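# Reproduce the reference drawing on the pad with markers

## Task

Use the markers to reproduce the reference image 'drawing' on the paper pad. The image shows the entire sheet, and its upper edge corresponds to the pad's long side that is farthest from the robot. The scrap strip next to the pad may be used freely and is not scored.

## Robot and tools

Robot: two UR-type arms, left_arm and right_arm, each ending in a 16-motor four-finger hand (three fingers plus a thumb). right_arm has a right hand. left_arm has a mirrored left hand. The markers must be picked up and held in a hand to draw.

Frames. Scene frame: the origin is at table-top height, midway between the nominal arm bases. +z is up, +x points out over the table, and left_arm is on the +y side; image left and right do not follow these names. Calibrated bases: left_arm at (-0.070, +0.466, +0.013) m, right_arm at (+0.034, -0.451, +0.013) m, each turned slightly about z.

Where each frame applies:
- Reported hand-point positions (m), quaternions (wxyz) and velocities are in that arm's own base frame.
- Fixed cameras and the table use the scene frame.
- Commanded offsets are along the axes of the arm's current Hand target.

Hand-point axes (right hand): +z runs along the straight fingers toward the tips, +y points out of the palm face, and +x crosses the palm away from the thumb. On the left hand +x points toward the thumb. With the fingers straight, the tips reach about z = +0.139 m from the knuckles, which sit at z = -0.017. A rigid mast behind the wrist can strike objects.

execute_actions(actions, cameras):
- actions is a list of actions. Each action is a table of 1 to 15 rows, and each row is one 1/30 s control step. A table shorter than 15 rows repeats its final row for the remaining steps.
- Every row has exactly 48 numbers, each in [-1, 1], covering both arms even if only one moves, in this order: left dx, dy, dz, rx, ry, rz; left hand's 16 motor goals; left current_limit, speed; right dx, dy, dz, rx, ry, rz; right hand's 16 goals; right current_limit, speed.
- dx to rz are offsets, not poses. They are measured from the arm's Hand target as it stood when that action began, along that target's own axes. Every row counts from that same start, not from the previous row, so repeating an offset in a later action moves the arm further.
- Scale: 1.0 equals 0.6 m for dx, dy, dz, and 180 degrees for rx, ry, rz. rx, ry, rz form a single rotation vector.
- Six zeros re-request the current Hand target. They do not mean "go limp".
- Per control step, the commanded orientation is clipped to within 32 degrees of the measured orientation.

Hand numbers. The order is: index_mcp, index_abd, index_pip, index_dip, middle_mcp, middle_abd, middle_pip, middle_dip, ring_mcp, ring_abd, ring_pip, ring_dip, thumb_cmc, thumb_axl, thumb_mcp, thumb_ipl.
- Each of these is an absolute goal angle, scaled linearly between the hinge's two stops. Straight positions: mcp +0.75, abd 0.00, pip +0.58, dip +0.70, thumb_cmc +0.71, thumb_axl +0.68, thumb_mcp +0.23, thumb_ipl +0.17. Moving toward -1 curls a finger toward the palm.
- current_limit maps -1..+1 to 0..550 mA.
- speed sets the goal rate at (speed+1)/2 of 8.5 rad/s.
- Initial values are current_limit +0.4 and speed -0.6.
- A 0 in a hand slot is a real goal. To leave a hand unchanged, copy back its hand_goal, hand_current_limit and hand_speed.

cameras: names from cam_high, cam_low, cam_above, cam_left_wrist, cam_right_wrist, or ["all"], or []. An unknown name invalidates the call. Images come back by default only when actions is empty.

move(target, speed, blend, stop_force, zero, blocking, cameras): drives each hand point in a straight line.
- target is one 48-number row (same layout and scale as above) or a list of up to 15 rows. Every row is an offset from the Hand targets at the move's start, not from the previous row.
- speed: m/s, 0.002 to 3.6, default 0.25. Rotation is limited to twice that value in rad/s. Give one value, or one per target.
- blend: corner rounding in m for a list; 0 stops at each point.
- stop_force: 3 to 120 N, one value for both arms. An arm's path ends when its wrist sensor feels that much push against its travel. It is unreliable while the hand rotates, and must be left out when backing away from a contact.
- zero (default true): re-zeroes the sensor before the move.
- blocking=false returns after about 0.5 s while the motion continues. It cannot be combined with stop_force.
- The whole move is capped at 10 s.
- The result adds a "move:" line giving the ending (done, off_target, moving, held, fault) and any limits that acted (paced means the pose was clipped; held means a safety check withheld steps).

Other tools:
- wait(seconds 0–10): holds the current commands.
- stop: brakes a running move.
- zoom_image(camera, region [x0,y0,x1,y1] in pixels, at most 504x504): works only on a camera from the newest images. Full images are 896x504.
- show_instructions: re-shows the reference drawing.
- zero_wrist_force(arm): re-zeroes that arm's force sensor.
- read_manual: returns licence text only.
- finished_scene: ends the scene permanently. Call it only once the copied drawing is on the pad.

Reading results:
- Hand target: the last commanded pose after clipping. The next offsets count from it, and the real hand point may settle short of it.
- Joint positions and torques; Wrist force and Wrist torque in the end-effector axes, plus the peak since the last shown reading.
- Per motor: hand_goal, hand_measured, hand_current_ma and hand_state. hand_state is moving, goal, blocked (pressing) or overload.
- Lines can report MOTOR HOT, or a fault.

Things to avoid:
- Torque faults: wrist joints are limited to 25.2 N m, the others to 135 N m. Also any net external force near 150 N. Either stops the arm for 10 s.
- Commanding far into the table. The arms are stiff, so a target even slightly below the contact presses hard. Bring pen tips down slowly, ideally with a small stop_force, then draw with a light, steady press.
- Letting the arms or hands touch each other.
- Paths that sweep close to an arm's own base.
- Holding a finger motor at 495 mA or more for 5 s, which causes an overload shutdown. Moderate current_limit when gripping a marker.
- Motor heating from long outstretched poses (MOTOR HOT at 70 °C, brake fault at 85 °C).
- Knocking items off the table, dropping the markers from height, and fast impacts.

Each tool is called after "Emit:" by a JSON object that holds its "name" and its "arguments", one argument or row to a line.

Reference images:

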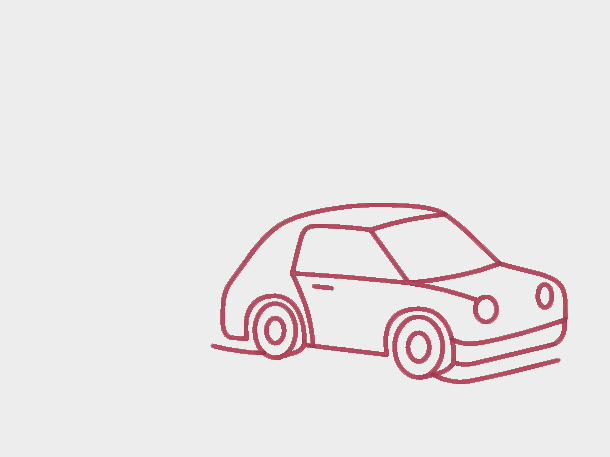

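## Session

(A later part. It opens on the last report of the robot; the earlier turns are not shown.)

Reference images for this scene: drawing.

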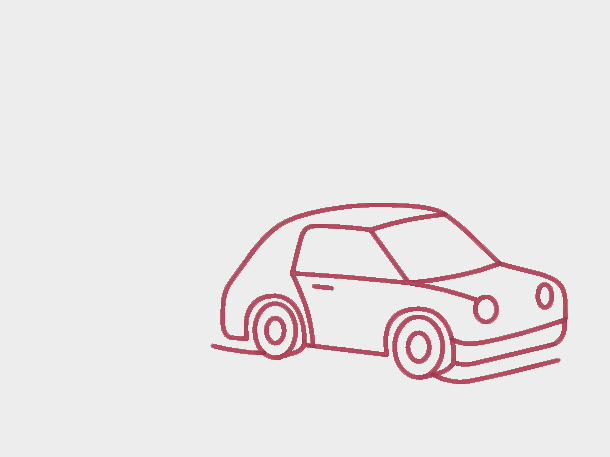

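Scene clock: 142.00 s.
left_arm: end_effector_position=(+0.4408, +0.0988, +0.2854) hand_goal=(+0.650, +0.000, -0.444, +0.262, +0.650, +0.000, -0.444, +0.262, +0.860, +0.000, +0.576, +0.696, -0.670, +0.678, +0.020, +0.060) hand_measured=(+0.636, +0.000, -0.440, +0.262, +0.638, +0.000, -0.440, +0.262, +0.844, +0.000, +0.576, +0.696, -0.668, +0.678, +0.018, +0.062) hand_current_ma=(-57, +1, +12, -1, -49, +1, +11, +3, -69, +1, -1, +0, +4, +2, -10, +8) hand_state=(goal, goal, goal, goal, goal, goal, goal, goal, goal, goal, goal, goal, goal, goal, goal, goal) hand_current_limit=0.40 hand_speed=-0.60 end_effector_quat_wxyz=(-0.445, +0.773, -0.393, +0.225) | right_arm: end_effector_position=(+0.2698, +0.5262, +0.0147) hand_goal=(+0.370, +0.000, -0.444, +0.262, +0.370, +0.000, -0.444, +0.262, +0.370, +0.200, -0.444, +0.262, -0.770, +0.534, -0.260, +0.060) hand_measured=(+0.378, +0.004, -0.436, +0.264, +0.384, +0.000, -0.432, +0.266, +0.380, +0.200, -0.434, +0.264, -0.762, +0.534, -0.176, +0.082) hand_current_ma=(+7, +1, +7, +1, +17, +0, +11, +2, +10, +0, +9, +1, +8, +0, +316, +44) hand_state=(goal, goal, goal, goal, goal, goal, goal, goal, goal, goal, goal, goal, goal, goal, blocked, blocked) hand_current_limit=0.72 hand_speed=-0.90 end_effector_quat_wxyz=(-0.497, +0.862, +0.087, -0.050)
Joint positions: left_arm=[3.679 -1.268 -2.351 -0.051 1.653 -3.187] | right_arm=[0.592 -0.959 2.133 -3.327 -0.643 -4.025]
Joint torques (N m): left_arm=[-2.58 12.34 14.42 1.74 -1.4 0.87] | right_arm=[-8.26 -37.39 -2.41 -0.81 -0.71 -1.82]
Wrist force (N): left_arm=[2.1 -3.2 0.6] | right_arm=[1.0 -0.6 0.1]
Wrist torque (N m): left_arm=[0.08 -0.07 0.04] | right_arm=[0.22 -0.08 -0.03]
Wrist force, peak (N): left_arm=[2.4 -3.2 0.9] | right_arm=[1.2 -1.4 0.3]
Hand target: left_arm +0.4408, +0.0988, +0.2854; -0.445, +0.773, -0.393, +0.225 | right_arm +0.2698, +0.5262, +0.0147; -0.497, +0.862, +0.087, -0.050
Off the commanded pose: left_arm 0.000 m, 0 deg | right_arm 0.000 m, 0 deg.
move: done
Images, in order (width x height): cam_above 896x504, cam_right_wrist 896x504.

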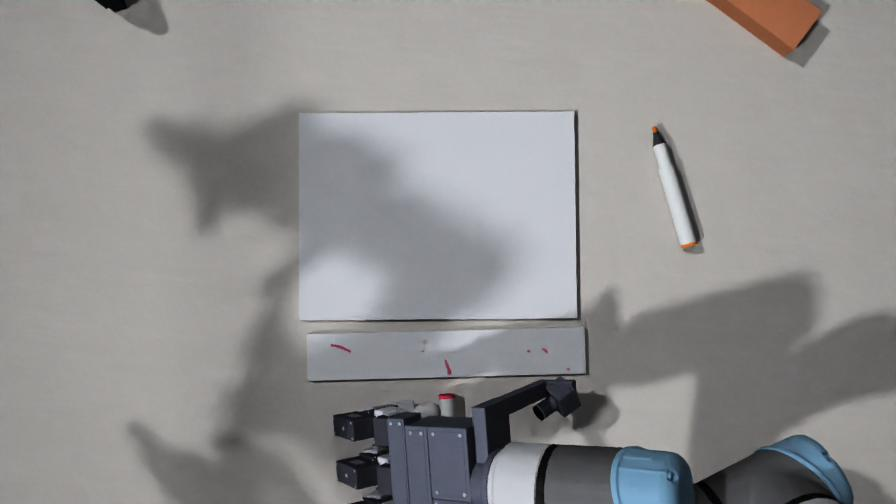

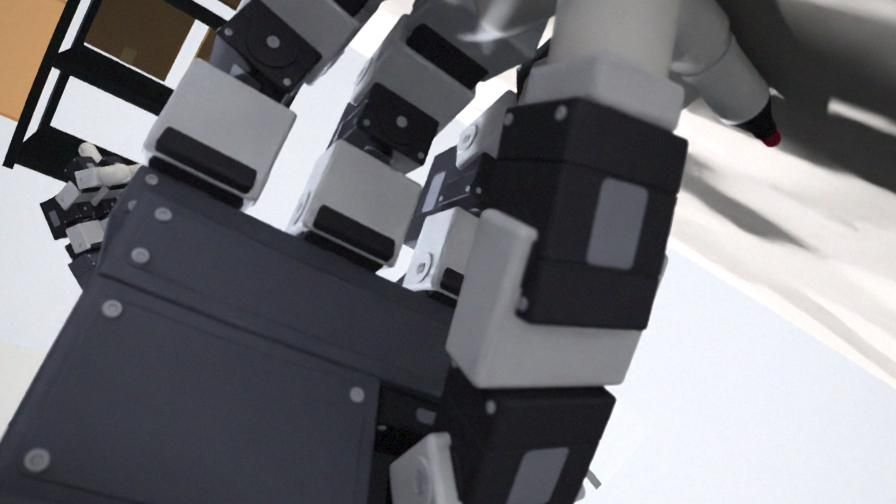

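Emit:
{"name": "move", "arguments": {
  "target": [0,0,0,0,0,0,0.65,0,-0.445,0.261,0.65,0,-0.445,0.261,0.86,0,0.576,0.696,-0.671,0.678,0.02,0.06,0.4,-0.6,0,0,0,0,0,0,0.33,0,-0.445,0.261,0.33,0,-0.445,0.261,0.33,0.2,-0.445,0.261,-0.771,0.533,-0.26,0.06,0.72,-0.9],
  "speed": 0.05,
  "cameras": ["cam_right_wrist"]
}}

Emit:
{"name": "zoom_image", "arguments": {
  "camera": "cam_right_wrist",
  "region": [560, 0, 896, 300]
}}

Scene clock: 142.67 s.
left_arm: end_effector_position=(+0.4408, +0.0988, +0.2854) hand_goal=(+0.650, +0.000, -0.444, +0.262, +0.650, +0.000, -0.444, +0.262, +0.860, +0.000, +0.576, +0.696, -0.670, +0.678, +0.020, +0.060) hand_measured=(+0.636, +0.000, -0.440, +0.262, +0.638, +0.000, -0.440, +0.262, +0.844, +0.000, +0.576, +0.696, -0.668, +0.678, +0.018, +0.062) hand_current_ma=(-57, +1, +12, -1, -49, +1, +11, +3, -69, +1, -1, +0, +4, +2, -10, +8) hand_state=(goal, goal, goal, goal, goal, goal, goal, goal, goal, goal, goal, goal, goal, goal, goal, goal) hand_current_limit=0.40 hand_speed=-0.60 end_effector_quat_wxyz=(-0.445, +0.773, -0.393, +0.225) | right_arm: end_effector_position=(+0.2698, +0.5262, +0.0147) hand_goal=(+0.330, +0.000, -0.444, +0.262, +0.330, +0.000, -0.444, +0.262, +0.330, +0.200, -0.444, +0.262, -0.770, +0.534, -0.260, +0.060) hand_measured=(+0.366, +0.004, -0.432, +0.266, +0.374, +0.000, -0.430, +0.266, +0.370, +0.198, -0.430, +0.264, -0.760, +0.534, -0.176, +0.088) hand_current_ma=(+66, +1, +12, +2, +90, +0, +15, +3, +76, +0, +14, +1, +10, +0, +316, +67) hand_state=(blocked, goal, goal, goal, blocked, goal, goal, goal, blocked, goal, goal, goal, goal, goal, blocked, blocked) hand_current_limit=0.72 hand_speed=-0.90 end_effector_quat_wxyz=(-0.497, +0.862, +0.087, -0.050)
Joint positions: left_arm=[3.679 -1.268 -2.351 -0.051 1.653 -3.187] | right_arm=[0.592 -0.959 2.133 -3.327 -0.643 -4.025]
Joint torques (N m): left_arm=[-2.51 12.59 14.91 1.62 -1.19 0.7] | right_arm=[-6.43 -31.58 -3.66 -2.76 -0.47 -1.63]
Wrist force (N): left_arm=[2.2 -3.0 0.7] | right_arm=[0.9 -1.0 0.1]
Wrist torque (N m): left_arm=[0.08 -0.08 0.04] | right_arm=[0.17 -0.07 -0.04]
Wrist force, peak (N): left_arm=[2.5 -3.2 0.9] | right_arm=[1.0 -1.3 0.0]
Hand target: left_arm +0.4408, +0.0988, +0.2854; -0.445, +0.773, -0.393, +0.225 | right_arm +0.2698, +0.5262, +0.0147; -0.497, +0.862, +0.087, -0.050
Off the commanded pose: left_arm 0.000 m, 0 deg | right_arm 0.000 m, 0 deg.
move: done
Images, in order (width x height): cam_right_wrist 896x504.

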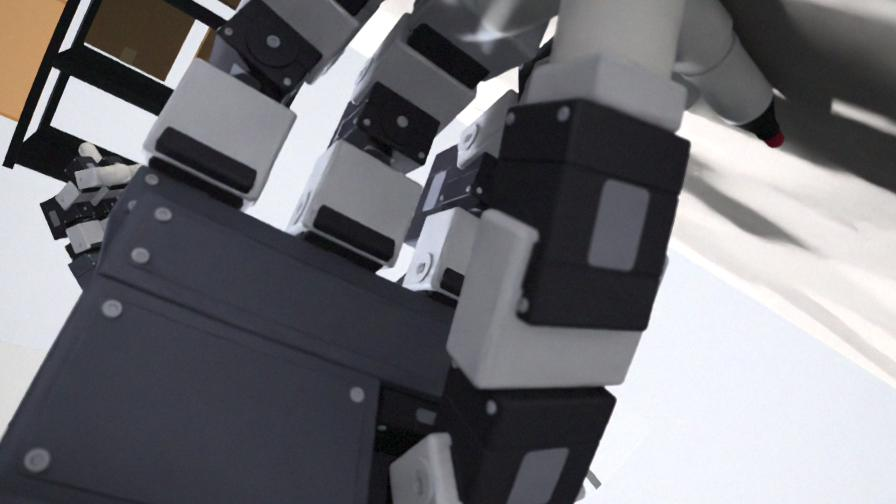

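Scaled by 1.500.

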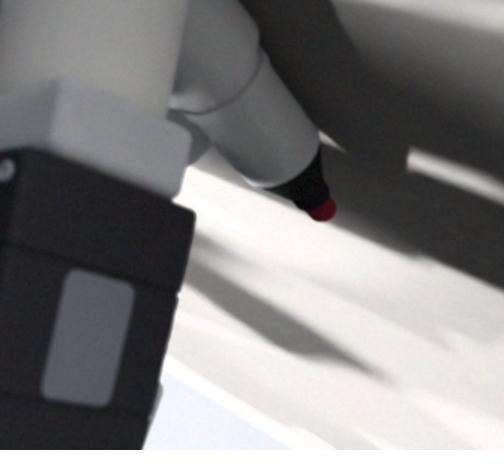

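Emit:
{"name": "move", "arguments": {
  "target": [0,0,0,0,0,0,0.65,0,-0.445,0.261,0.65,0,-0.445,0.261,0.86,0,0.576,0.696,-0.671,0.678,0.02,0.06,0.4,-0.6,0,0,0,0,0,0,0.29,0,-0.445,0.261,0.29,0,-0.445,0.261,0.29,0.2,-0.445,0.261,-0.771,0.533,-0.29,0.04,0.76,-0.9],
  "speed": 0.05
}}

Emit:
{"name": "move", "arguments": {
  "target": [0,0,0,0,0,0,0.65,0,-0.445,0.261,0.65,0,-0.445,0.261,0.86,0,0.576,0.696,-0.671,0.678,0.02,0.06,0.4,-0.6,0,-0.1443,-0.0833,0,0,0,0.29,0,-0.445,0.261,0.29,0,-0.445,0.261,0.29,0.2,-0.445,0.261,-0.771,0.533,-0.29,0.04,0.76,-0.9],
  "speed": 0.08,
  "cameras": ["cam_above","cam_low","cam_right_wrist","cam_high"]
}}

Scene clock: 143.50 s.
left_arm: end_effector_position=(+0.4408, +0.0988, +0.2854) hand_goal=(+0.650, +0.000, -0.444, +0.262, +0.650, +0.000, -0.444, +0.262, +0.860, +0.000, +0.576, +0.696, -0.670, +0.678, +0.020, +0.060) hand_measured=(+0.636, +0.000, -0.440, +0.262, +0.638, +0.000, -0.440, +0.262, +0.844, +0.000, +0.576, +0.696, -0.668, +0.678, +0.018, +0.062) hand_current_ma=(-57, +1, +12, -1, -49, +1, +11, +3, -69, +1, -1, +0, +4, +2, -10, +8) hand_state=(goal, goal, goal, goal, goal, goal, goal, goal, goal, goal, goal, goal, goal, goal, goal, goal) hand_current_limit=0.40 hand_speed=-0.60 end_effector_quat_wxyz=(-0.445, +0.773, -0.393, +0.225) | right_arm: end_effector_position=(+0.2698, +0.5262, +0.0147) hand_goal=(+0.290, +0.000, -0.444, +0.262, +0.290, +0.000, -0.444, +0.262, +0.290, +0.200, -0.444, +0.262, -0.770, +0.534, -0.290, +0.040) hand_measured=(+0.352, +0.004, -0.424, +0.268, +0.360, +0.000, -0.422, +0.270, +0.354, +0.196, -0.422, +0.268, -0.756, +0.530, -0.176, +0.088) hand_current_ma=(+148, +1, +24, +4, +177, +0, +29, +6, +158, -2, +27, +4, +15, -3, +484, +147) hand_state=(blocked, goal, goal, goal, blocked, goal, blocked, goal, blocked, goal, blocked, goal, goal, goal, blocked, blocked) hand_current_limit=0.76 hand_speed=-0.90 end_effector_quat_wxyz=(-0.497, +0.862, +0.087, -0.050)
Joint positions: left_arm=[3.679 -1.268 -2.351 -0.051 1.653 -3.187] | right_arm=[0.592 -0.959 2.133 -3.327 -0.643 -4.025]
Joint torques (N m): left_arm=[-3.31 12.37 14.53 1.54 -1.08 0.75] | right_arm=[-5.32 -28.41 -3.05 -4.96 -0.18 -1.13]
Wrist force (N): left_arm=[2.2 -3.1 1.1] | right_arm=[1.0 -1.4 0.3]
Wrist torque (N m): left_arm=[0.05 -0.06 0.04] | right_arm=[0.13 -0.09 -0.04]
Wrist force, peak (N): left_arm=[2.3 -3.3 0.7] | right_arm=[1.1 -1.4 0.3]
Hand target: left_arm +0.4408, +0.0988, +0.2854; -0.445, +0.773, -0.393, +0.225 | right_arm +0.2698, +0.5262, +0.0147; -0.497, +0.862, +0.087, -0.050
Off the commanded pose: left_arm 0.000 m, 0 deg | right_arm 0.000 m, 0 deg.
move: done

Scene clock: 145.17 s.
left_arm: end_effector_position=(+0.4408, +0.0988, +0.2854) hand_goal=(+0.650, +0.000, -0.444, +0.262, +0.650, +0.000, -0.444, +0.262, +0.860, +0.000, +0.576, +0.696, -0.670, +0.678, +0.020, +0.060) hand_measured=(+0.636, +0.000, -0.440, +0.262, +0.638, +0.000, -0.440, +0.262, +0.844, +0.000, +0.576, +0.696, -0.668, +0.678, +0.018, +0.062) hand_current_ma=(-57, +1, +12, -1, -49, +1, +11, +3, -69, +1, -1, +0, +4, +2, -10, +8) hand_state=(goal, goal, goal, goal, goal, goal, goal, goal, goal, goal, goal, goal, goal, goal, goal, goal) hand_current_limit=0.40 hand_speed=-0.60 end_effector_quat_wxyz=(-0.445, +0.773, -0.393, +0.225) | right_arm: end_effector_position=(+0.2698, +0.5263, +0.1147) hand_goal=(+0.290, +0.000, -0.444, +0.262, +0.290, +0.000, -0.444, +0.262, +0.290, +0.200, -0.444, +0.262, -0.770, +0.534, -0.290, +0.040) hand_measured=(+0.352, +0.004, -0.424, +0.268, +0.360, +0.000, -0.422, +0.270, +0.354, +0.196, -0.422, +0.268, -0.756, +0.530, -0.176, +0.088) hand_current_ma=(+147, +1, +25, +5, +176, +0, +30, +6, +157, -2, +28, +4, +15, -3, +484, +147) hand_state=(blocked, goal, goal, goal, blocked, goal, blocked, goal, blocked, goal, blocked, goal, goal, goal, blocked, blocked) hand_current_limit=0.76 hand_speed=-0.90 end_effector_quat_wxyz=(-0.497, +0.862, +0.087, -0.050)
Joint positions: left_arm=[3.679 -1.268 -2.351 -0.051 1.653 -3.187] | right_arm=[0.592 -1.197 2.108 -3.064 -0.643 -4.024]
Joint torques (N m): left_arm=[-2.93 11.51 14.73 1.45 -1.31 0.69] | right_arm=[4.56 -31.1 -7.9 -4.82 -0.37 -2.48]
Wrist force (N): left_arm=[2.3 -3.1 0.8] | right_arm=[1.2 -1.1 0.3]
Wrist torque (N m): left_arm=[0.07 -0.08 0.05] | right_arm=[0.15 -0.10 0.00]
Wrist force, peak (N): left_arm=[2.5 -3.4 0.7] | right_arm=[1.1 -2.1 -0.1]
Hand target: left_arm +0.4408, +0.0988, +0.2854; -0.445, +0.773, -0.393, +0.225 | right_arm +0.2698, +0.5263, +0.1147; -0.497, +0.862, +0.087, -0.050
Off the commanded pose: left_arm 0.000 m, 0 deg | right_arm 0.000 m, 0 deg.
move: done
Images, in order (width x height): cam_high 896x504, cam_low 896x504, cam_above 896x504, cam_right_wrist 896x504.

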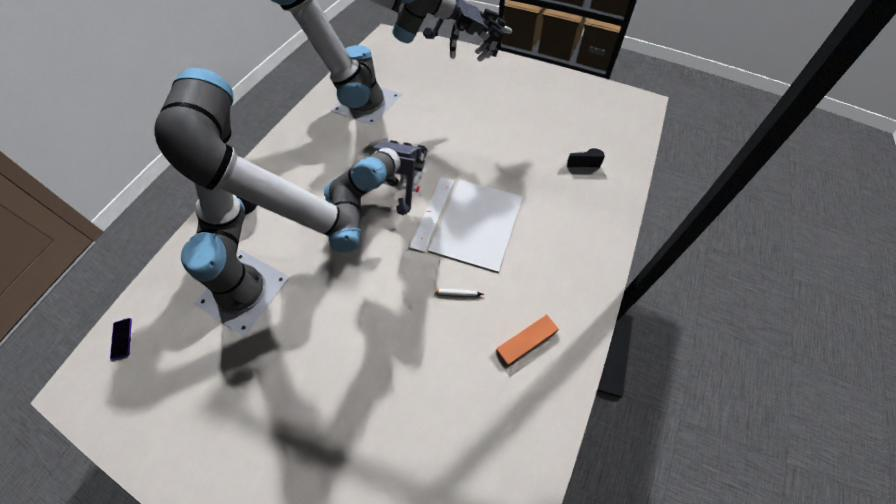

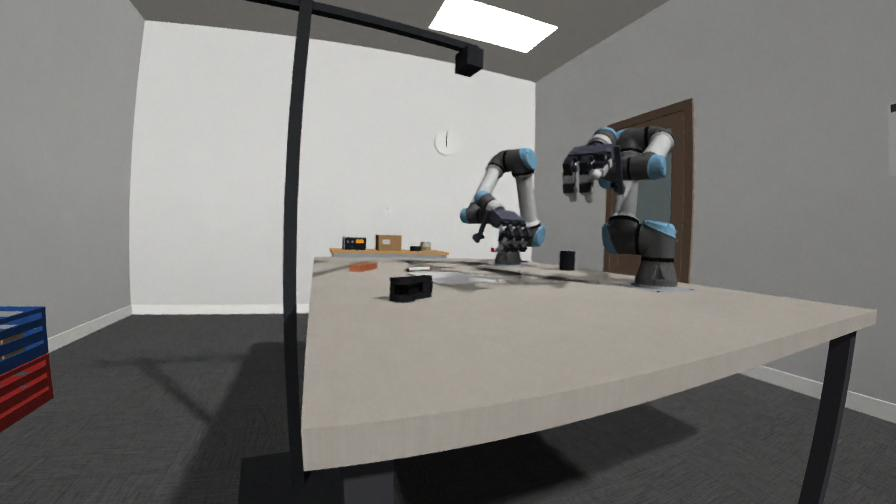

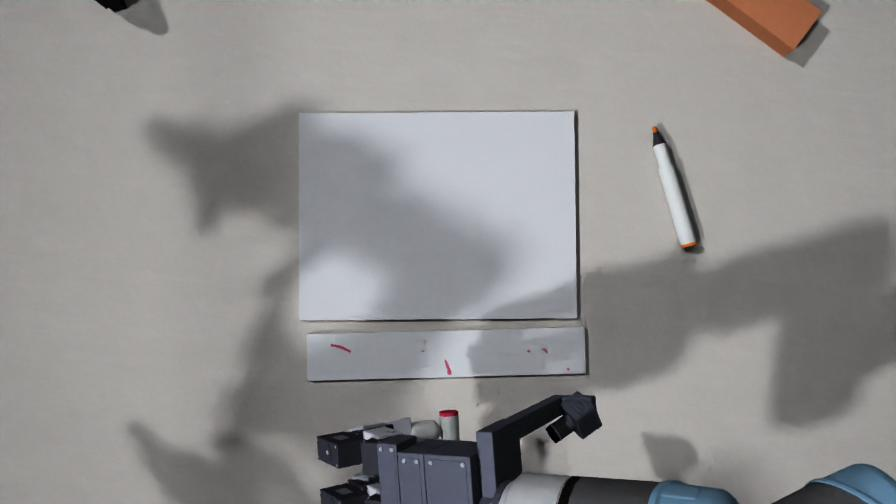

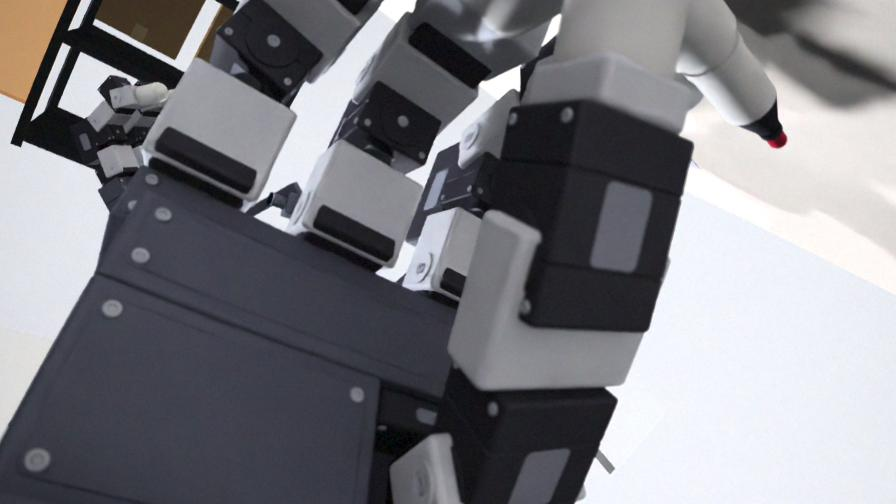

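Emit:
{"name": "move", "arguments": {
  "target": [0,0,0,0,0,0,0.65,0,-0.445,0.261,0.65,0,-0.445,0.261,0.86,0,0.576,0.696,-0.671,0.678,0.02,0.06,0.4,-0.6,0.2023,-0.156,-0.1966,0,0,-0.5,0.29,0,-0.445,0.261,0.29,0,-0.445,0.261,0.29,0.2,-0.445,0.261,-0.771,0.533,-0.28,0.04,0.76,-0.9],
  "speed": 0.4,
  "cameras": ["cam_above","cam_right_wrist"]
}}

Scene clock: 148.20 s.
left_arm: end_effector_position=(+0.4408, +0.0988, +0.2854) hand_goal=(+0.650, +0.000, -0.444, +0.262, +0.650, +0.000, -0.444, +0.262, +0.860, +0.000, +0.576, +0.696, -0.670, +0.678, +0.020, +0.060) hand_measured=(+0.636, +0.000, -0.440, +0.262, +0.638, +0.000, -0.440, +0.262, +0.844, +0.000, +0.576, +0.696, -0.668, +0.678, +0.018, +0.062) hand_current_ma=(-57, +1, +12, -1, -49, +1, +11, +3, -69, +1, -1, +0, +4, +2, -10, +8) hand_state=(goal, goal, goal, goal, goal, goal, goal, goal, goal, goal, goal, goal, goal, goal, goal, goal) hand_current_limit=0.40 hand_speed=-0.60 end_effector_quat_wxyz=(-0.445, +0.773, -0.393, +0.225) | right_arm: end_effector_position=(+0.3997, +0.4964, +0.2550) hand_goal=(+0.290, +0.000, -0.444, +0.262, +0.290, +0.000, -0.444, +0.262, +0.290, +0.200, -0.444, +0.262, -0.770, +0.534, -0.280, +0.040) hand_measured=(+0.352, +0.004, -0.424, +0.268, +0.360, +0.002, -0.422, +0.270, +0.354, +0.196, -0.422, +0.268, -0.756, +0.530, -0.176, +0.088) hand_current_ma=(+147, +1, +25, +5, +176, +0, +30, +6, +157, -2, +29, +4, +17, -4, +432, +147) hand_state=(blocked, goal, goal, goal, blocked, goal, blocked, goal, blocked, goal, blocked, goal, goal, goal, blocked, blocked) hand_current_limit=0.76 hand_speed=-0.90 end_effector_quat_wxyz=(-0.387, +0.548, +0.671, +0.316)
Joint positions: left_arm=[3.679 -1.268 -2.351 -0.051 1.653 -3.187] | right_arm=[0.403 -1.502 2.127 -2.531 -0.559 -5.895]
Joint torques (N m): left_arm=[-4.65 12.49 15.09 1.63 -1.23 0.58] | right_arm=[11.15 -15.22 -12.58 -5.09 -0.66 -2.85]
Wrist force (N): left_arm=[2.5 -3.2 0.8] | right_arm=[-0.4 1.1 1.0]
Wrist torque (N m): left_arm=[0.06 -0.12 0.07] | right_arm=[0.22 0.22 -0.16]
Wrist force, peak (N): left_arm=[2.4 -3.3 0.9] | right_arm=[-0.6 1.0 1.7]
Hand target: left_arm +0.4408, +0.0988, +0.2854; -0.445, +0.773, -0.393, +0.225 | right_arm +0.3996, +0.4964, +0.2549; -0.387, +0.548, +0.671, +0.316
Off the commanded pose: left_arm 0.000 m, 0 deg | right_arm 0.000 m, 0 deg.
move: done
Images, in order (width x height): cam_above 896x504, cam_right_wrist 896x504.

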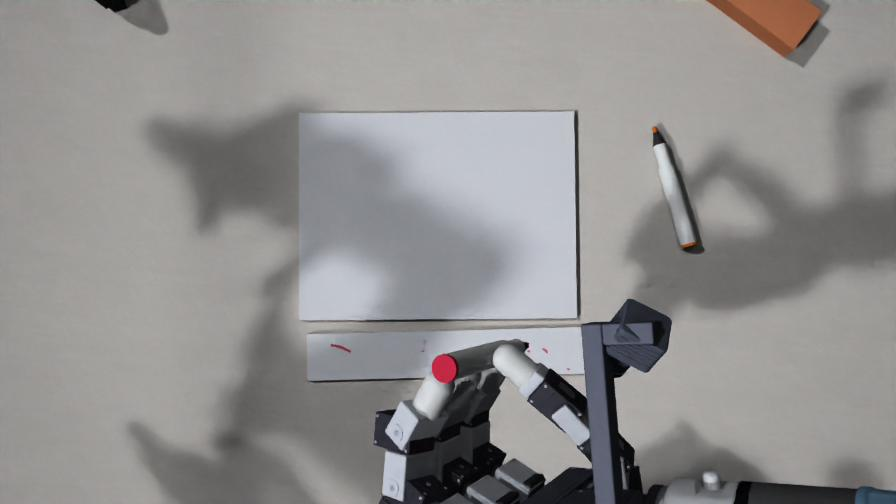

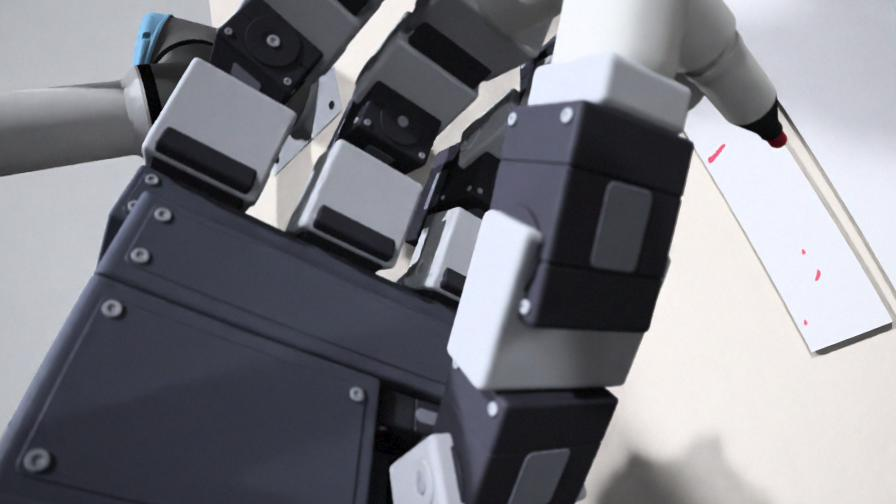

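Emit:
{"name": "move", "arguments": {
  "target": [0,0,0,0,0,0,0.65,0,-0.445,0.261,0.65,0,-0.445,0.261,0.86,0,0.576,0.696,-0.671,0.678,0.02,0.06,0.4,-0.6,-0.1006,-0.0087,0.009,-0.3488,0.0981,0.1269,0.29,0,-0.445,0.261,0.29,0,-0.445,0.261,0.29,0.2,-0.445,0.261,-0.771,0.533,-0.28,0.04,0.76,-0.9],
  "speed": 0.4,
  "cameras": ["cam_above","cam_right_wrist","cam_low"]
}}

Scene clock: 150.80 s.
left_arm: end_effector_position=(+0.4408, +0.0988, +0.2854) hand_goal=(+0.650, +0.000, -0.444, +0.262, +0.650, +0.000, -0.444, +0.262, +0.860, +0.000, +0.576, +0.696, -0.670, +0.678, +0.020, +0.060) hand_measured=(+0.636, +0.000, -0.440, +0.262, +0.638, +0.000, -0.440, +0.262, +0.844, +0.000, +0.576, +0.696, -0.668, +0.678, +0.018, +0.062) hand_current_ma=(-57, +1, +12, -1, -49, +1, +11, +3, -69, +1, -1, +0, +4, +2, -10, +8) hand_state=(goal, goal, goal, goal, goal, goal, goal, goal, goal, goal, goal, goal, goal, goal, goal, goal) hand_current_limit=0.40 hand_speed=-0.60 end_effector_quat_wxyz=(-0.445, +0.773, -0.393, +0.225) | right_arm: end_effector_position=(+0.3996, +0.4703, +0.2000) hand_goal=(+0.290, +0.000, -0.444, +0.262, +0.290, +0.000, -0.444, +0.262, +0.290, +0.200, -0.444, +0.262, -0.770, +0.534, -0.280, +0.040) hand_measured=(+0.352, +0.004, -0.424, +0.268, +0.360, +0.002, -0.422, +0.270, +0.354, +0.196, -0.422, +0.268, -0.754, +0.530, -0.176, +0.088) hand_current_ma=(+147, +1, +25, +5, +176, +1, +30, +6, +157, -2, +29, +4, +17, -4, +432, +147) hand_state=(blocked, goal, goal, goal, blocked, goal, blocked, goal, blocked, goal, blocked, goal, goal, goal, blocked, blocked) hand_current_limit=0.76 hand_speed=-0.90 end_effector_quat_wxyz=(-0.193, +0.730, +0.231, +0.613)
Joint positions: left_arm=[3.679 -1.268 -2.351 -0.051 1.653 -3.187] | right_arm=[0.879 -0.984 2.101 -4.077 -1.834 -4.667]
Joint torques (N m): left_arm=[-3.33 11.94 14.8 1.45 -1.14 0.75] | right_arm=[-2.45 -28.12 -11.4 -0.19 -2.43 -1.32]
Wrist force (N): left_arm=[2.3 -3.2 0.7] | right_arm=[0.1 1.0 1.3]
Wrist torque (N m): left_arm=[0.07 -0.09 0.06] | right_arm=[0.16 0.17 -0.02]
Wrist force, peak (N): left_arm=[2.4 -3.4 0.7] | right_arm=[-0.4 1.3 1.9]
Hand target: left_arm +0.4408, +0.0988, +0.2854; -0.445, +0.773, -0.393, +0.225 | right_arm +0.3997, +0.4703, +0.1999; -0.193, +0.730, +0.231, +0.613
Off the commanded pose: left_arm 0.000 m, 0 deg | right_arm 0.000 m, 0 deg.
move: done
Images, in order (width x height): cam_low 896x504, cam_above 896x504, cam_right_wrist 896x504.

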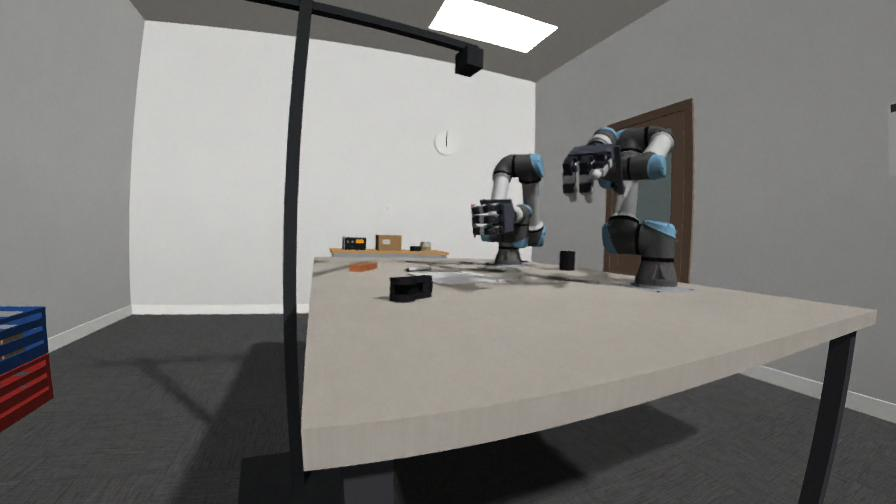

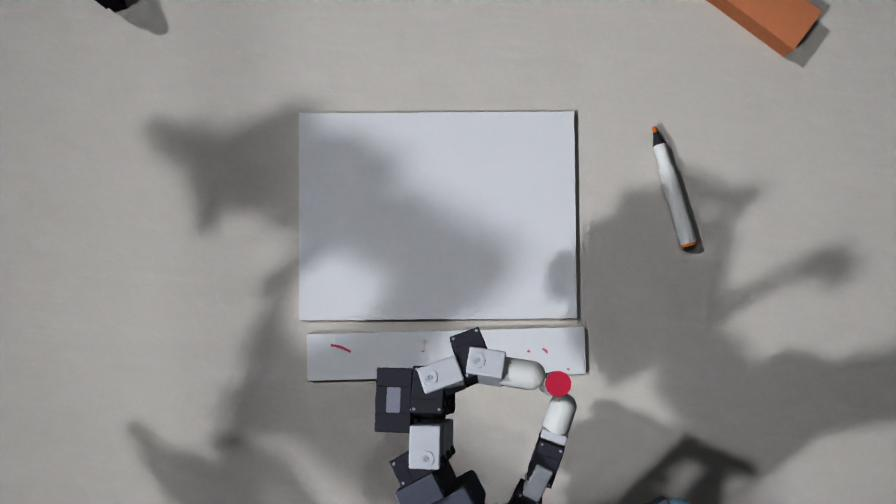

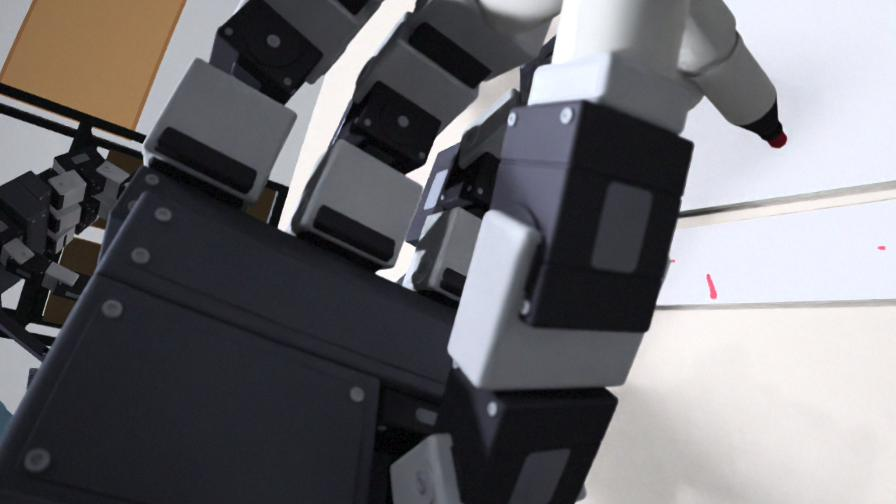

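Emit:
{"name": "move", "arguments": {
  "target": [0,0,0,0,0,0,0.65,0,-0.445,0.261,0.65,0,-0.445,0.261,0.86,0,0.576,0.696,-0.671,0.678,0.02,0.06,0.4,-0.6,-0.2007,-0.0472,0.0618,0,0,0,0.29,0,-0.445,0.261,0.29,0,-0.445,0.261,0.29,0.2,-0.445,0.261,-0.771,0.533,-0.28,0.04,0.76,-0.9],
  "speed": 0.12,
  "cameras": ["cam_above","cam_right_wrist","cam_high"]
}}

Emit:
{"name": "zoom_image", "arguments": {
  "camera": "cam_high",
  "region": [330, 100, 530, 300]
}}

Emit:
{"name": "zoom_image", "arguments": {
  "camera": "cam_right_wrist",
  "region": [640, 0, 896, 250]
}}

Scene clock: 152.63 s.
left_arm: end_effector_position=(+0.4408, +0.0988, +0.2854) hand_goal=(+0.650, +0.000, -0.444, +0.262, +0.650, +0.000, -0.444, +0.262, +0.860, +0.000, +0.576, +0.696, -0.670, +0.678, +0.020, +0.060) hand_measured=(+0.636, +0.000, -0.440, +0.262, +0.638, +0.000, -0.440, +0.262, +0.844, +0.000, +0.576, +0.696, -0.668, +0.678, +0.018, +0.062) hand_current_ma=(-57, +1, +12, -1, -49, +1, +11, +3, -69, +1, -1, +0, +4, +2, -10, +8) hand_state=(goal, goal, goal, goal, goal, goal, goal, goal, goal, goal, goal, goal, goal, goal, goal, goal) hand_current_limit=0.40 hand_speed=-0.60 end_effector_quat_wxyz=(-0.445, +0.773, -0.393, +0.225) | right_arm: end_effector_position=(+0.3964, +0.4997, +0.0849) hand_goal=(+0.290, +0.000, -0.444, +0.262, +0.290, +0.000, -0.444, +0.262, +0.290, +0.200, -0.444, +0.262, -0.770, +0.534, -0.280, +0.040) hand_measured=(+0.352, +0.004, -0.424, +0.268, +0.358, +0.002, -0.422, +0.270, +0.354, +0.196, -0.422, +0.268, -0.754, +0.528, -0.176, +0.088) hand_current_ma=(+146, +2, +25, +5, +173, +1, +30, +6, +153, -1, +30, +4, +20, -5, +432, +147) hand_state=(blocked, goal, goal, goal, blocked, goal, blocked, goal, blocked, goal, blocked, goal, goal, goal, blocked, blocked) hand_current_limit=0.76 hand_speed=-0.90 end_effector_quat_wxyz=(-0.193, +0.731, +0.231, +0.613)
Joint positions: left_arm=[3.679 -1.268 -2.351 -0.051 1.653 -3.187] | right_arm=[0.926 -0.674 1.981 -4.265 -1.88 -4.657]
Joint torques (N m): left_arm=[-4.02 12.71 14.31 1.59 -1.14 0.64] | right_arm=[0.91 -38.14 -9.46 -2.59 -0.1 -0.34]
Wrist force (N): left_arm=[2.5 -3.0 0.7] | right_arm=[-0.1 0.3 1.3]
Wrist torque (N m): left_arm=[0.09 -0.13 0.07] | right_arm=[0.06 0.19 -0.16]
Wrist force, peak (N): left_arm=[2.4 -3.3 1.1] | right_arm=[-1.3 0.7 2.5]
Hand target: left_arm +0.4408, +0.0988, +0.2854; -0.445, +0.773, -0.393, +0.225 | right_arm +0.3964, +0.4997, +0.0849; -0.193, +0.731, +0.231, +0.613 (not the last commanded pose)
Off the commanded pose: left_arm 0.000 m, 0 deg | right_arm 0.010 m, 0 deg.
FORCE FAULT: contact force on the right arm reached its limit, and that arm stopped. The contact can be on any part of that arm, not only on its tool. That arm's remaining commands of this call were not run. That arm is still stopped at the end of this call. That arm stays stopped for about 10 more seconds. Until then a move that you send moves the other arm only, and its call returns only when the move has ended. Once the stop has ended, the next robot result says so. If the stop ends while you think or write, that arm runs what you send next, counted from a new Hand target: where the arm stands when the stop ends. While its stop runs, that arm, its gripper or tool too, takes no new command. Until it ends, the stop uses up actions while you think or wait. An arm that is not stopped still takes commands.
move: fault (right_arm)
Images, in order (width x height): cam_high 896x504, cam_above 896x504, cam_right_wrist 896x504.

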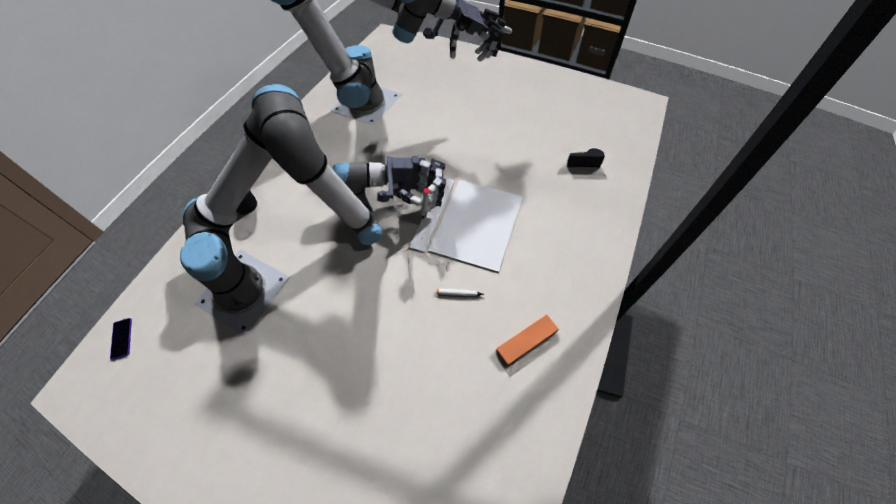

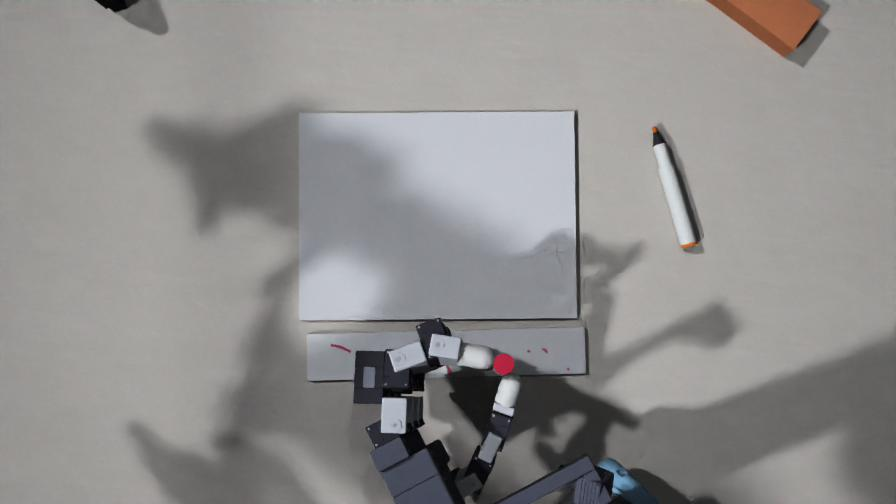

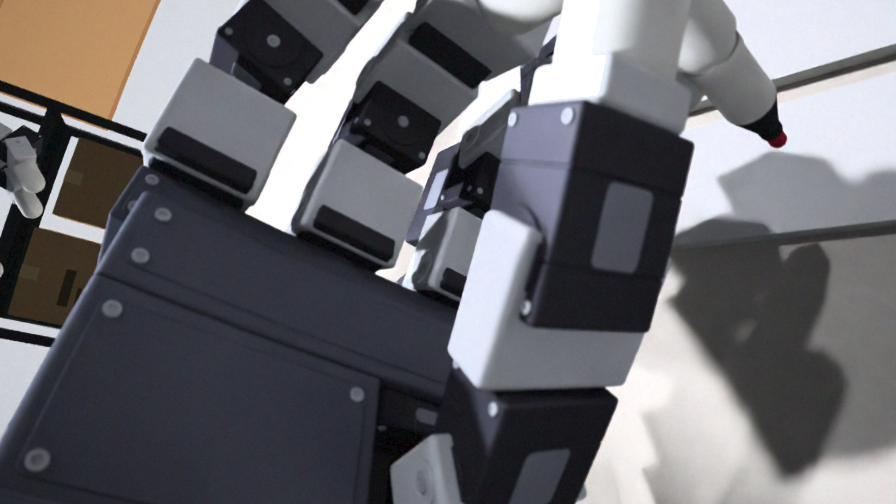

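Scaled by 2.520.

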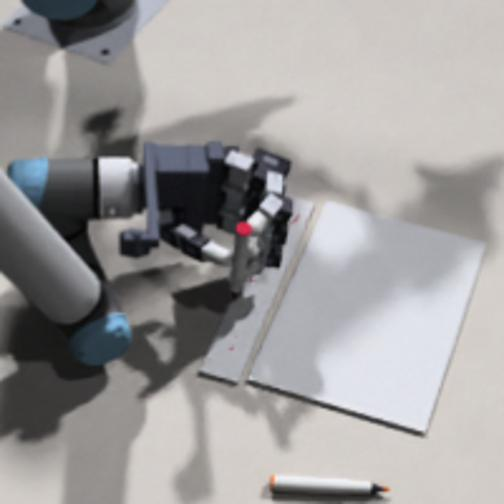

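Scaled by 1.969.

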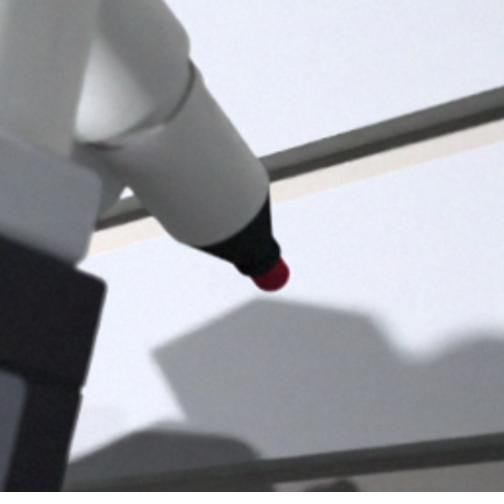

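Emit:
{"name": "wait", "arguments": {
  "seconds": 9.5
}}

Scene clock: 163.77 s.
left_arm: end_effector_position=(+0.4408, +0.0988, +0.2854) hand_goal=(+0.650, +0.000, -0.444, +0.262, +0.650, +0.000, -0.444, +0.262, +0.860, +0.000, +0.576, +0.696, -0.670, +0.678, +0.020, +0.060) hand_measured=(+0.636, +0.000, -0.440, +0.262, +0.638, +0.000, -0.440, +0.262, +0.844, +0.000, +0.576, +0.696, -0.668, +0.678, +0.018, +0.062) hand_current_ma=(-57, +1, +12, -1, -49, +1, +11, +3, -69, +1, -1, +0, +4, +2, -10, +8) hand_state=(goal, goal, goal, goal, goal, goal, goal, goal, goal, goal, goal, goal, goal, goal, goal, goal) hand_current_limit=0.40 hand_speed=-0.60 end_effector_quat_wxyz=(-0.445, +0.773, -0.393, +0.225) | right_arm: end_effector_position=(+0.3964, +0.4997, +0.0849) hand_goal=(+0.290, +0.000, -0.444, +0.262, +0.290, +0.000, -0.444, +0.262, +0.290, +0.200, -0.444, +0.262, -0.770, +0.534, -0.280, +0.040) hand_measured=(+0.352, +0.004, -0.424, +0.268, +0.358, +0.002, -0.422, +0.270, +0.354, +0.196, -0.422, +0.268, -0.754, +0.528, -0.176, +0.088) hand_current_ma=(+146, +2, +25, +5, +173, +1, +30, +6, +153, -1, +30, +4, +20, -5, +432, +147) hand_state=(blocked, goal, goal, goal, blocked, goal, blocked, goal, blocked, goal, blocked, goal, goal, goal, blocked, blocked) hand_current_limit=0.76 hand_speed=-0.90 end_effector_quat_wxyz=(-0.193, +0.731, +0.231, +0.613)
Joint positions: left_arm=[3.679 -1.268 -2.351 -0.051 1.653 -3.187] | right_arm=[0.926 -0.674 1.981 -4.265 -1.88 -4.657]
Joint torques (N m): left_arm=[-4.82 11.62 14.47 1.61 -1.32 0.64] | right_arm=[0.53 -38.6 -9.02 -2.65 -0.1 -0.39]
Wrist force (N): left_arm=[2.1 -2.9 0.5] | right_arm=[0.0 0.2 1.5]
Wrist torque (N m): left_arm=[0.11 -0.07 0.03] | right_arm=[0.03 0.19 -0.15]
Wrist force, peak (N): left_arm=[2.7 -3.3 0.9] | right_arm=[0.0 0.5 1.8]
Hand target: left_arm +0.4408, +0.0988, +0.2854; -0.445, +0.773, -0.393, +0.225 | right_arm +0.3964, +0.4997, +0.0849; -0.193, +0.731, +0.231, +0.613 (not the last commanded pose)
Off the commanded pose: left_arm 0.000 m, 0 deg | right_arm 0.010 m, 0 deg.
FORCE FAULT, CONTINUED: the right arm's stop, for the force fault that an earlier result reported, is over. The rest of the stop counts as 19 of the actions that you can send in this scene. That arm's target is now where it stood when the stop ended, not its last command. That arm accepts commands again.
wait: 9.50 s; at rest from the start

Emit:
{"name": "move", "arguments": {
  "target": [
    [0,0,0,0,0,0,0.65,0,-0.445,0.261,0.65,0,-0.445,0.261,0.86,0,0.576,0.696,-0.671,0.678,0.02,0.06,0.4,-0.6,0.0328,0,-0.0058,0,0,0,0.29,0,-0.445,0.261,0.29,0,-0.445,0.261,0.29,0.2,-0.445,0.261,-0.771,0.533,-0.28,0.04,0.76,-0.9],
    [0,0,0,0,0,0,0.65,0,-0.445,0.261,0.65,0,-0.445,0.261,0.86,0,0.576,0.696,-0.671,0.678,0.02,0.06,0.4,-0.6,0.0493,0,-0.0087,-0.0048,-0.0556,0.0556,0.29,0,-0.445,0.261,0.29,0,-0.445,0.261,0.29,0.2,-0.445,0.261,-0.771,0.533,-0.28,0.04,0.76,-0.9]
  ],
  "speed": 0.1,
  "blend": [0.01,0],
  "cameras": ["cam_above","cam_right_wrist","cam_high"]
}}

Scene clock: 165.80 s.
left_arm: end_effector_position=(+0.4408, +0.0988, +0.2854) hand_goal=(+0.650, +0.000, -0.444, +0.262, +0.650, +0.000, -0.444, +0.262, +0.860, +0.000, +0.576, +0.696, -0.670, +0.678, +0.020, +0.060) hand_measured=(+0.636, +0.000, -0.440, +0.262, +0.638, +0.000, -0.440, +0.262, +0.844, +0.000, +0.576, +0.696, -0.668, +0.678, +0.018, +0.062) hand_current_ma=(-57, +1, +12, -1, -49, +1, +11, +3, -69, +1, -1, +0, +4, +2, -10, +8) hand_state=(goal, goal, goal, goal, goal, goal, goal, goal, goal, goal, goal, goal, goal, goal, goal, goal) hand_current_limit=0.40 hand_speed=-0.60 end_effector_quat_wxyz=(-0.445, +0.773, -0.393, +0.225) | right_arm: end_effector_position=(+0.3964, +0.4997, +0.1149) hand_goal=(+0.290, +0.000, -0.444, +0.262, +0.290, +0.000, -0.444, +0.262, +0.290, +0.200, -0.444, +0.262, -0.770, +0.534, -0.280, +0.040) hand_measured=(+0.352, +0.004, -0.424, +0.268, +0.358, +0.002, -0.422, +0.270, +0.354, +0.196, -0.422, +0.268, -0.754, +0.528, -0.176, +0.088) hand_current_ma=(+146, +2, +25, +5, +173, +1, +30, +6, +153, -1, +30, +4, +20, -5, +432, +147) hand_state=(blocked, goal, goal, goal, blocked, goal, blocked, goal, blocked, goal, blocked, goal, goal, goal, blocked, blocked) hand_current_limit=0.76 hand_speed=-0.90 end_effector_quat_wxyz=(-0.219, +0.800, +0.178, +0.530)
Joint positions: left_arm=[3.679 -1.268 -2.351 -0.051 1.653 -3.187] | right_arm=[0.902 -0.888 2.031 -3.921 -1.844 -4.436]
Joint torques (N m): left_arm=[-5.04 11.17 15.8 1.67 -1.18 0.5] | right_arm=[10.47 -33.97 -19.65 -3.56 -2.33 -1.64]
Wrist force (N): left_arm=[2.4 -3.1 0.5] | right_arm=[0.0 0.4 1.0]
Wrist torque (N m): left_arm=[0.10 -0.11 0.07] | right_arm=[0.18 0.18 -0.04]
Wrist force, peak (N): left_arm=[2.6 -3.3 0.7] | right_arm=[-1.3 0.2 1.6]
Hand target: left_arm +0.4408, +0.0988, +0.2854; -0.445, +0.773, -0.393, +0.225 | right_arm +0.3963, +0.4997, +0.1149; -0.219, +0.800, +0.178, +0.530
Off the commanded pose: left_arm 0.000 m, 0 deg | right_arm 0.000 m, 0 deg.
move: done
Images, in order (width x height): cam_high 896x504, cam_above 896x504, cam_right_wrist 896x504.

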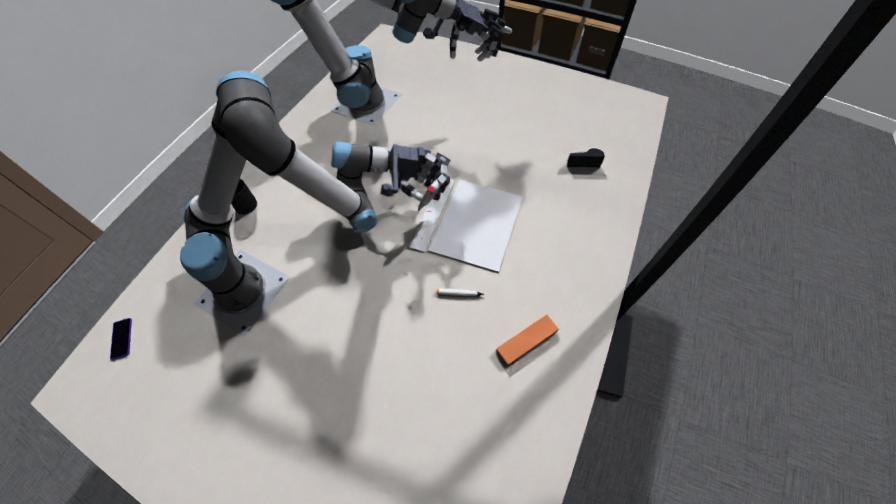

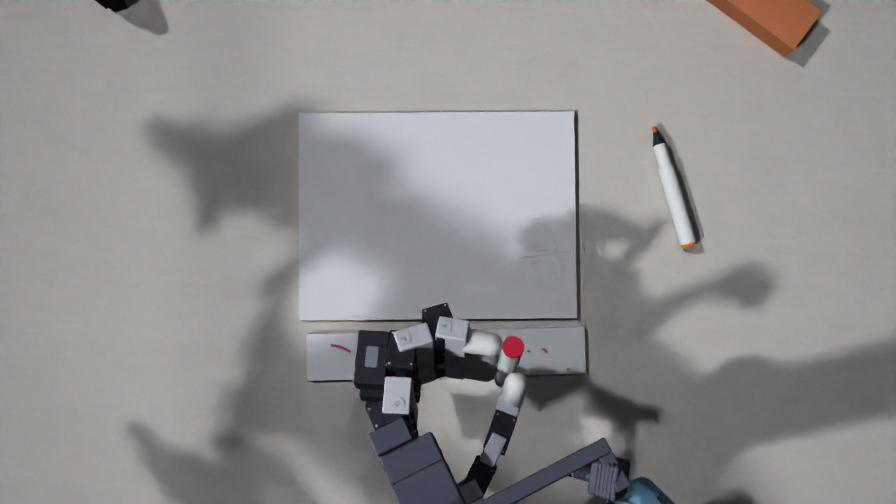

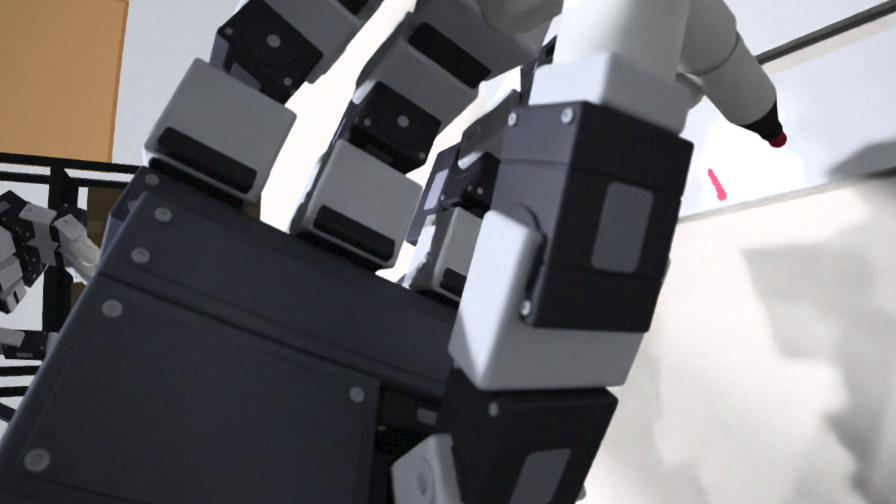

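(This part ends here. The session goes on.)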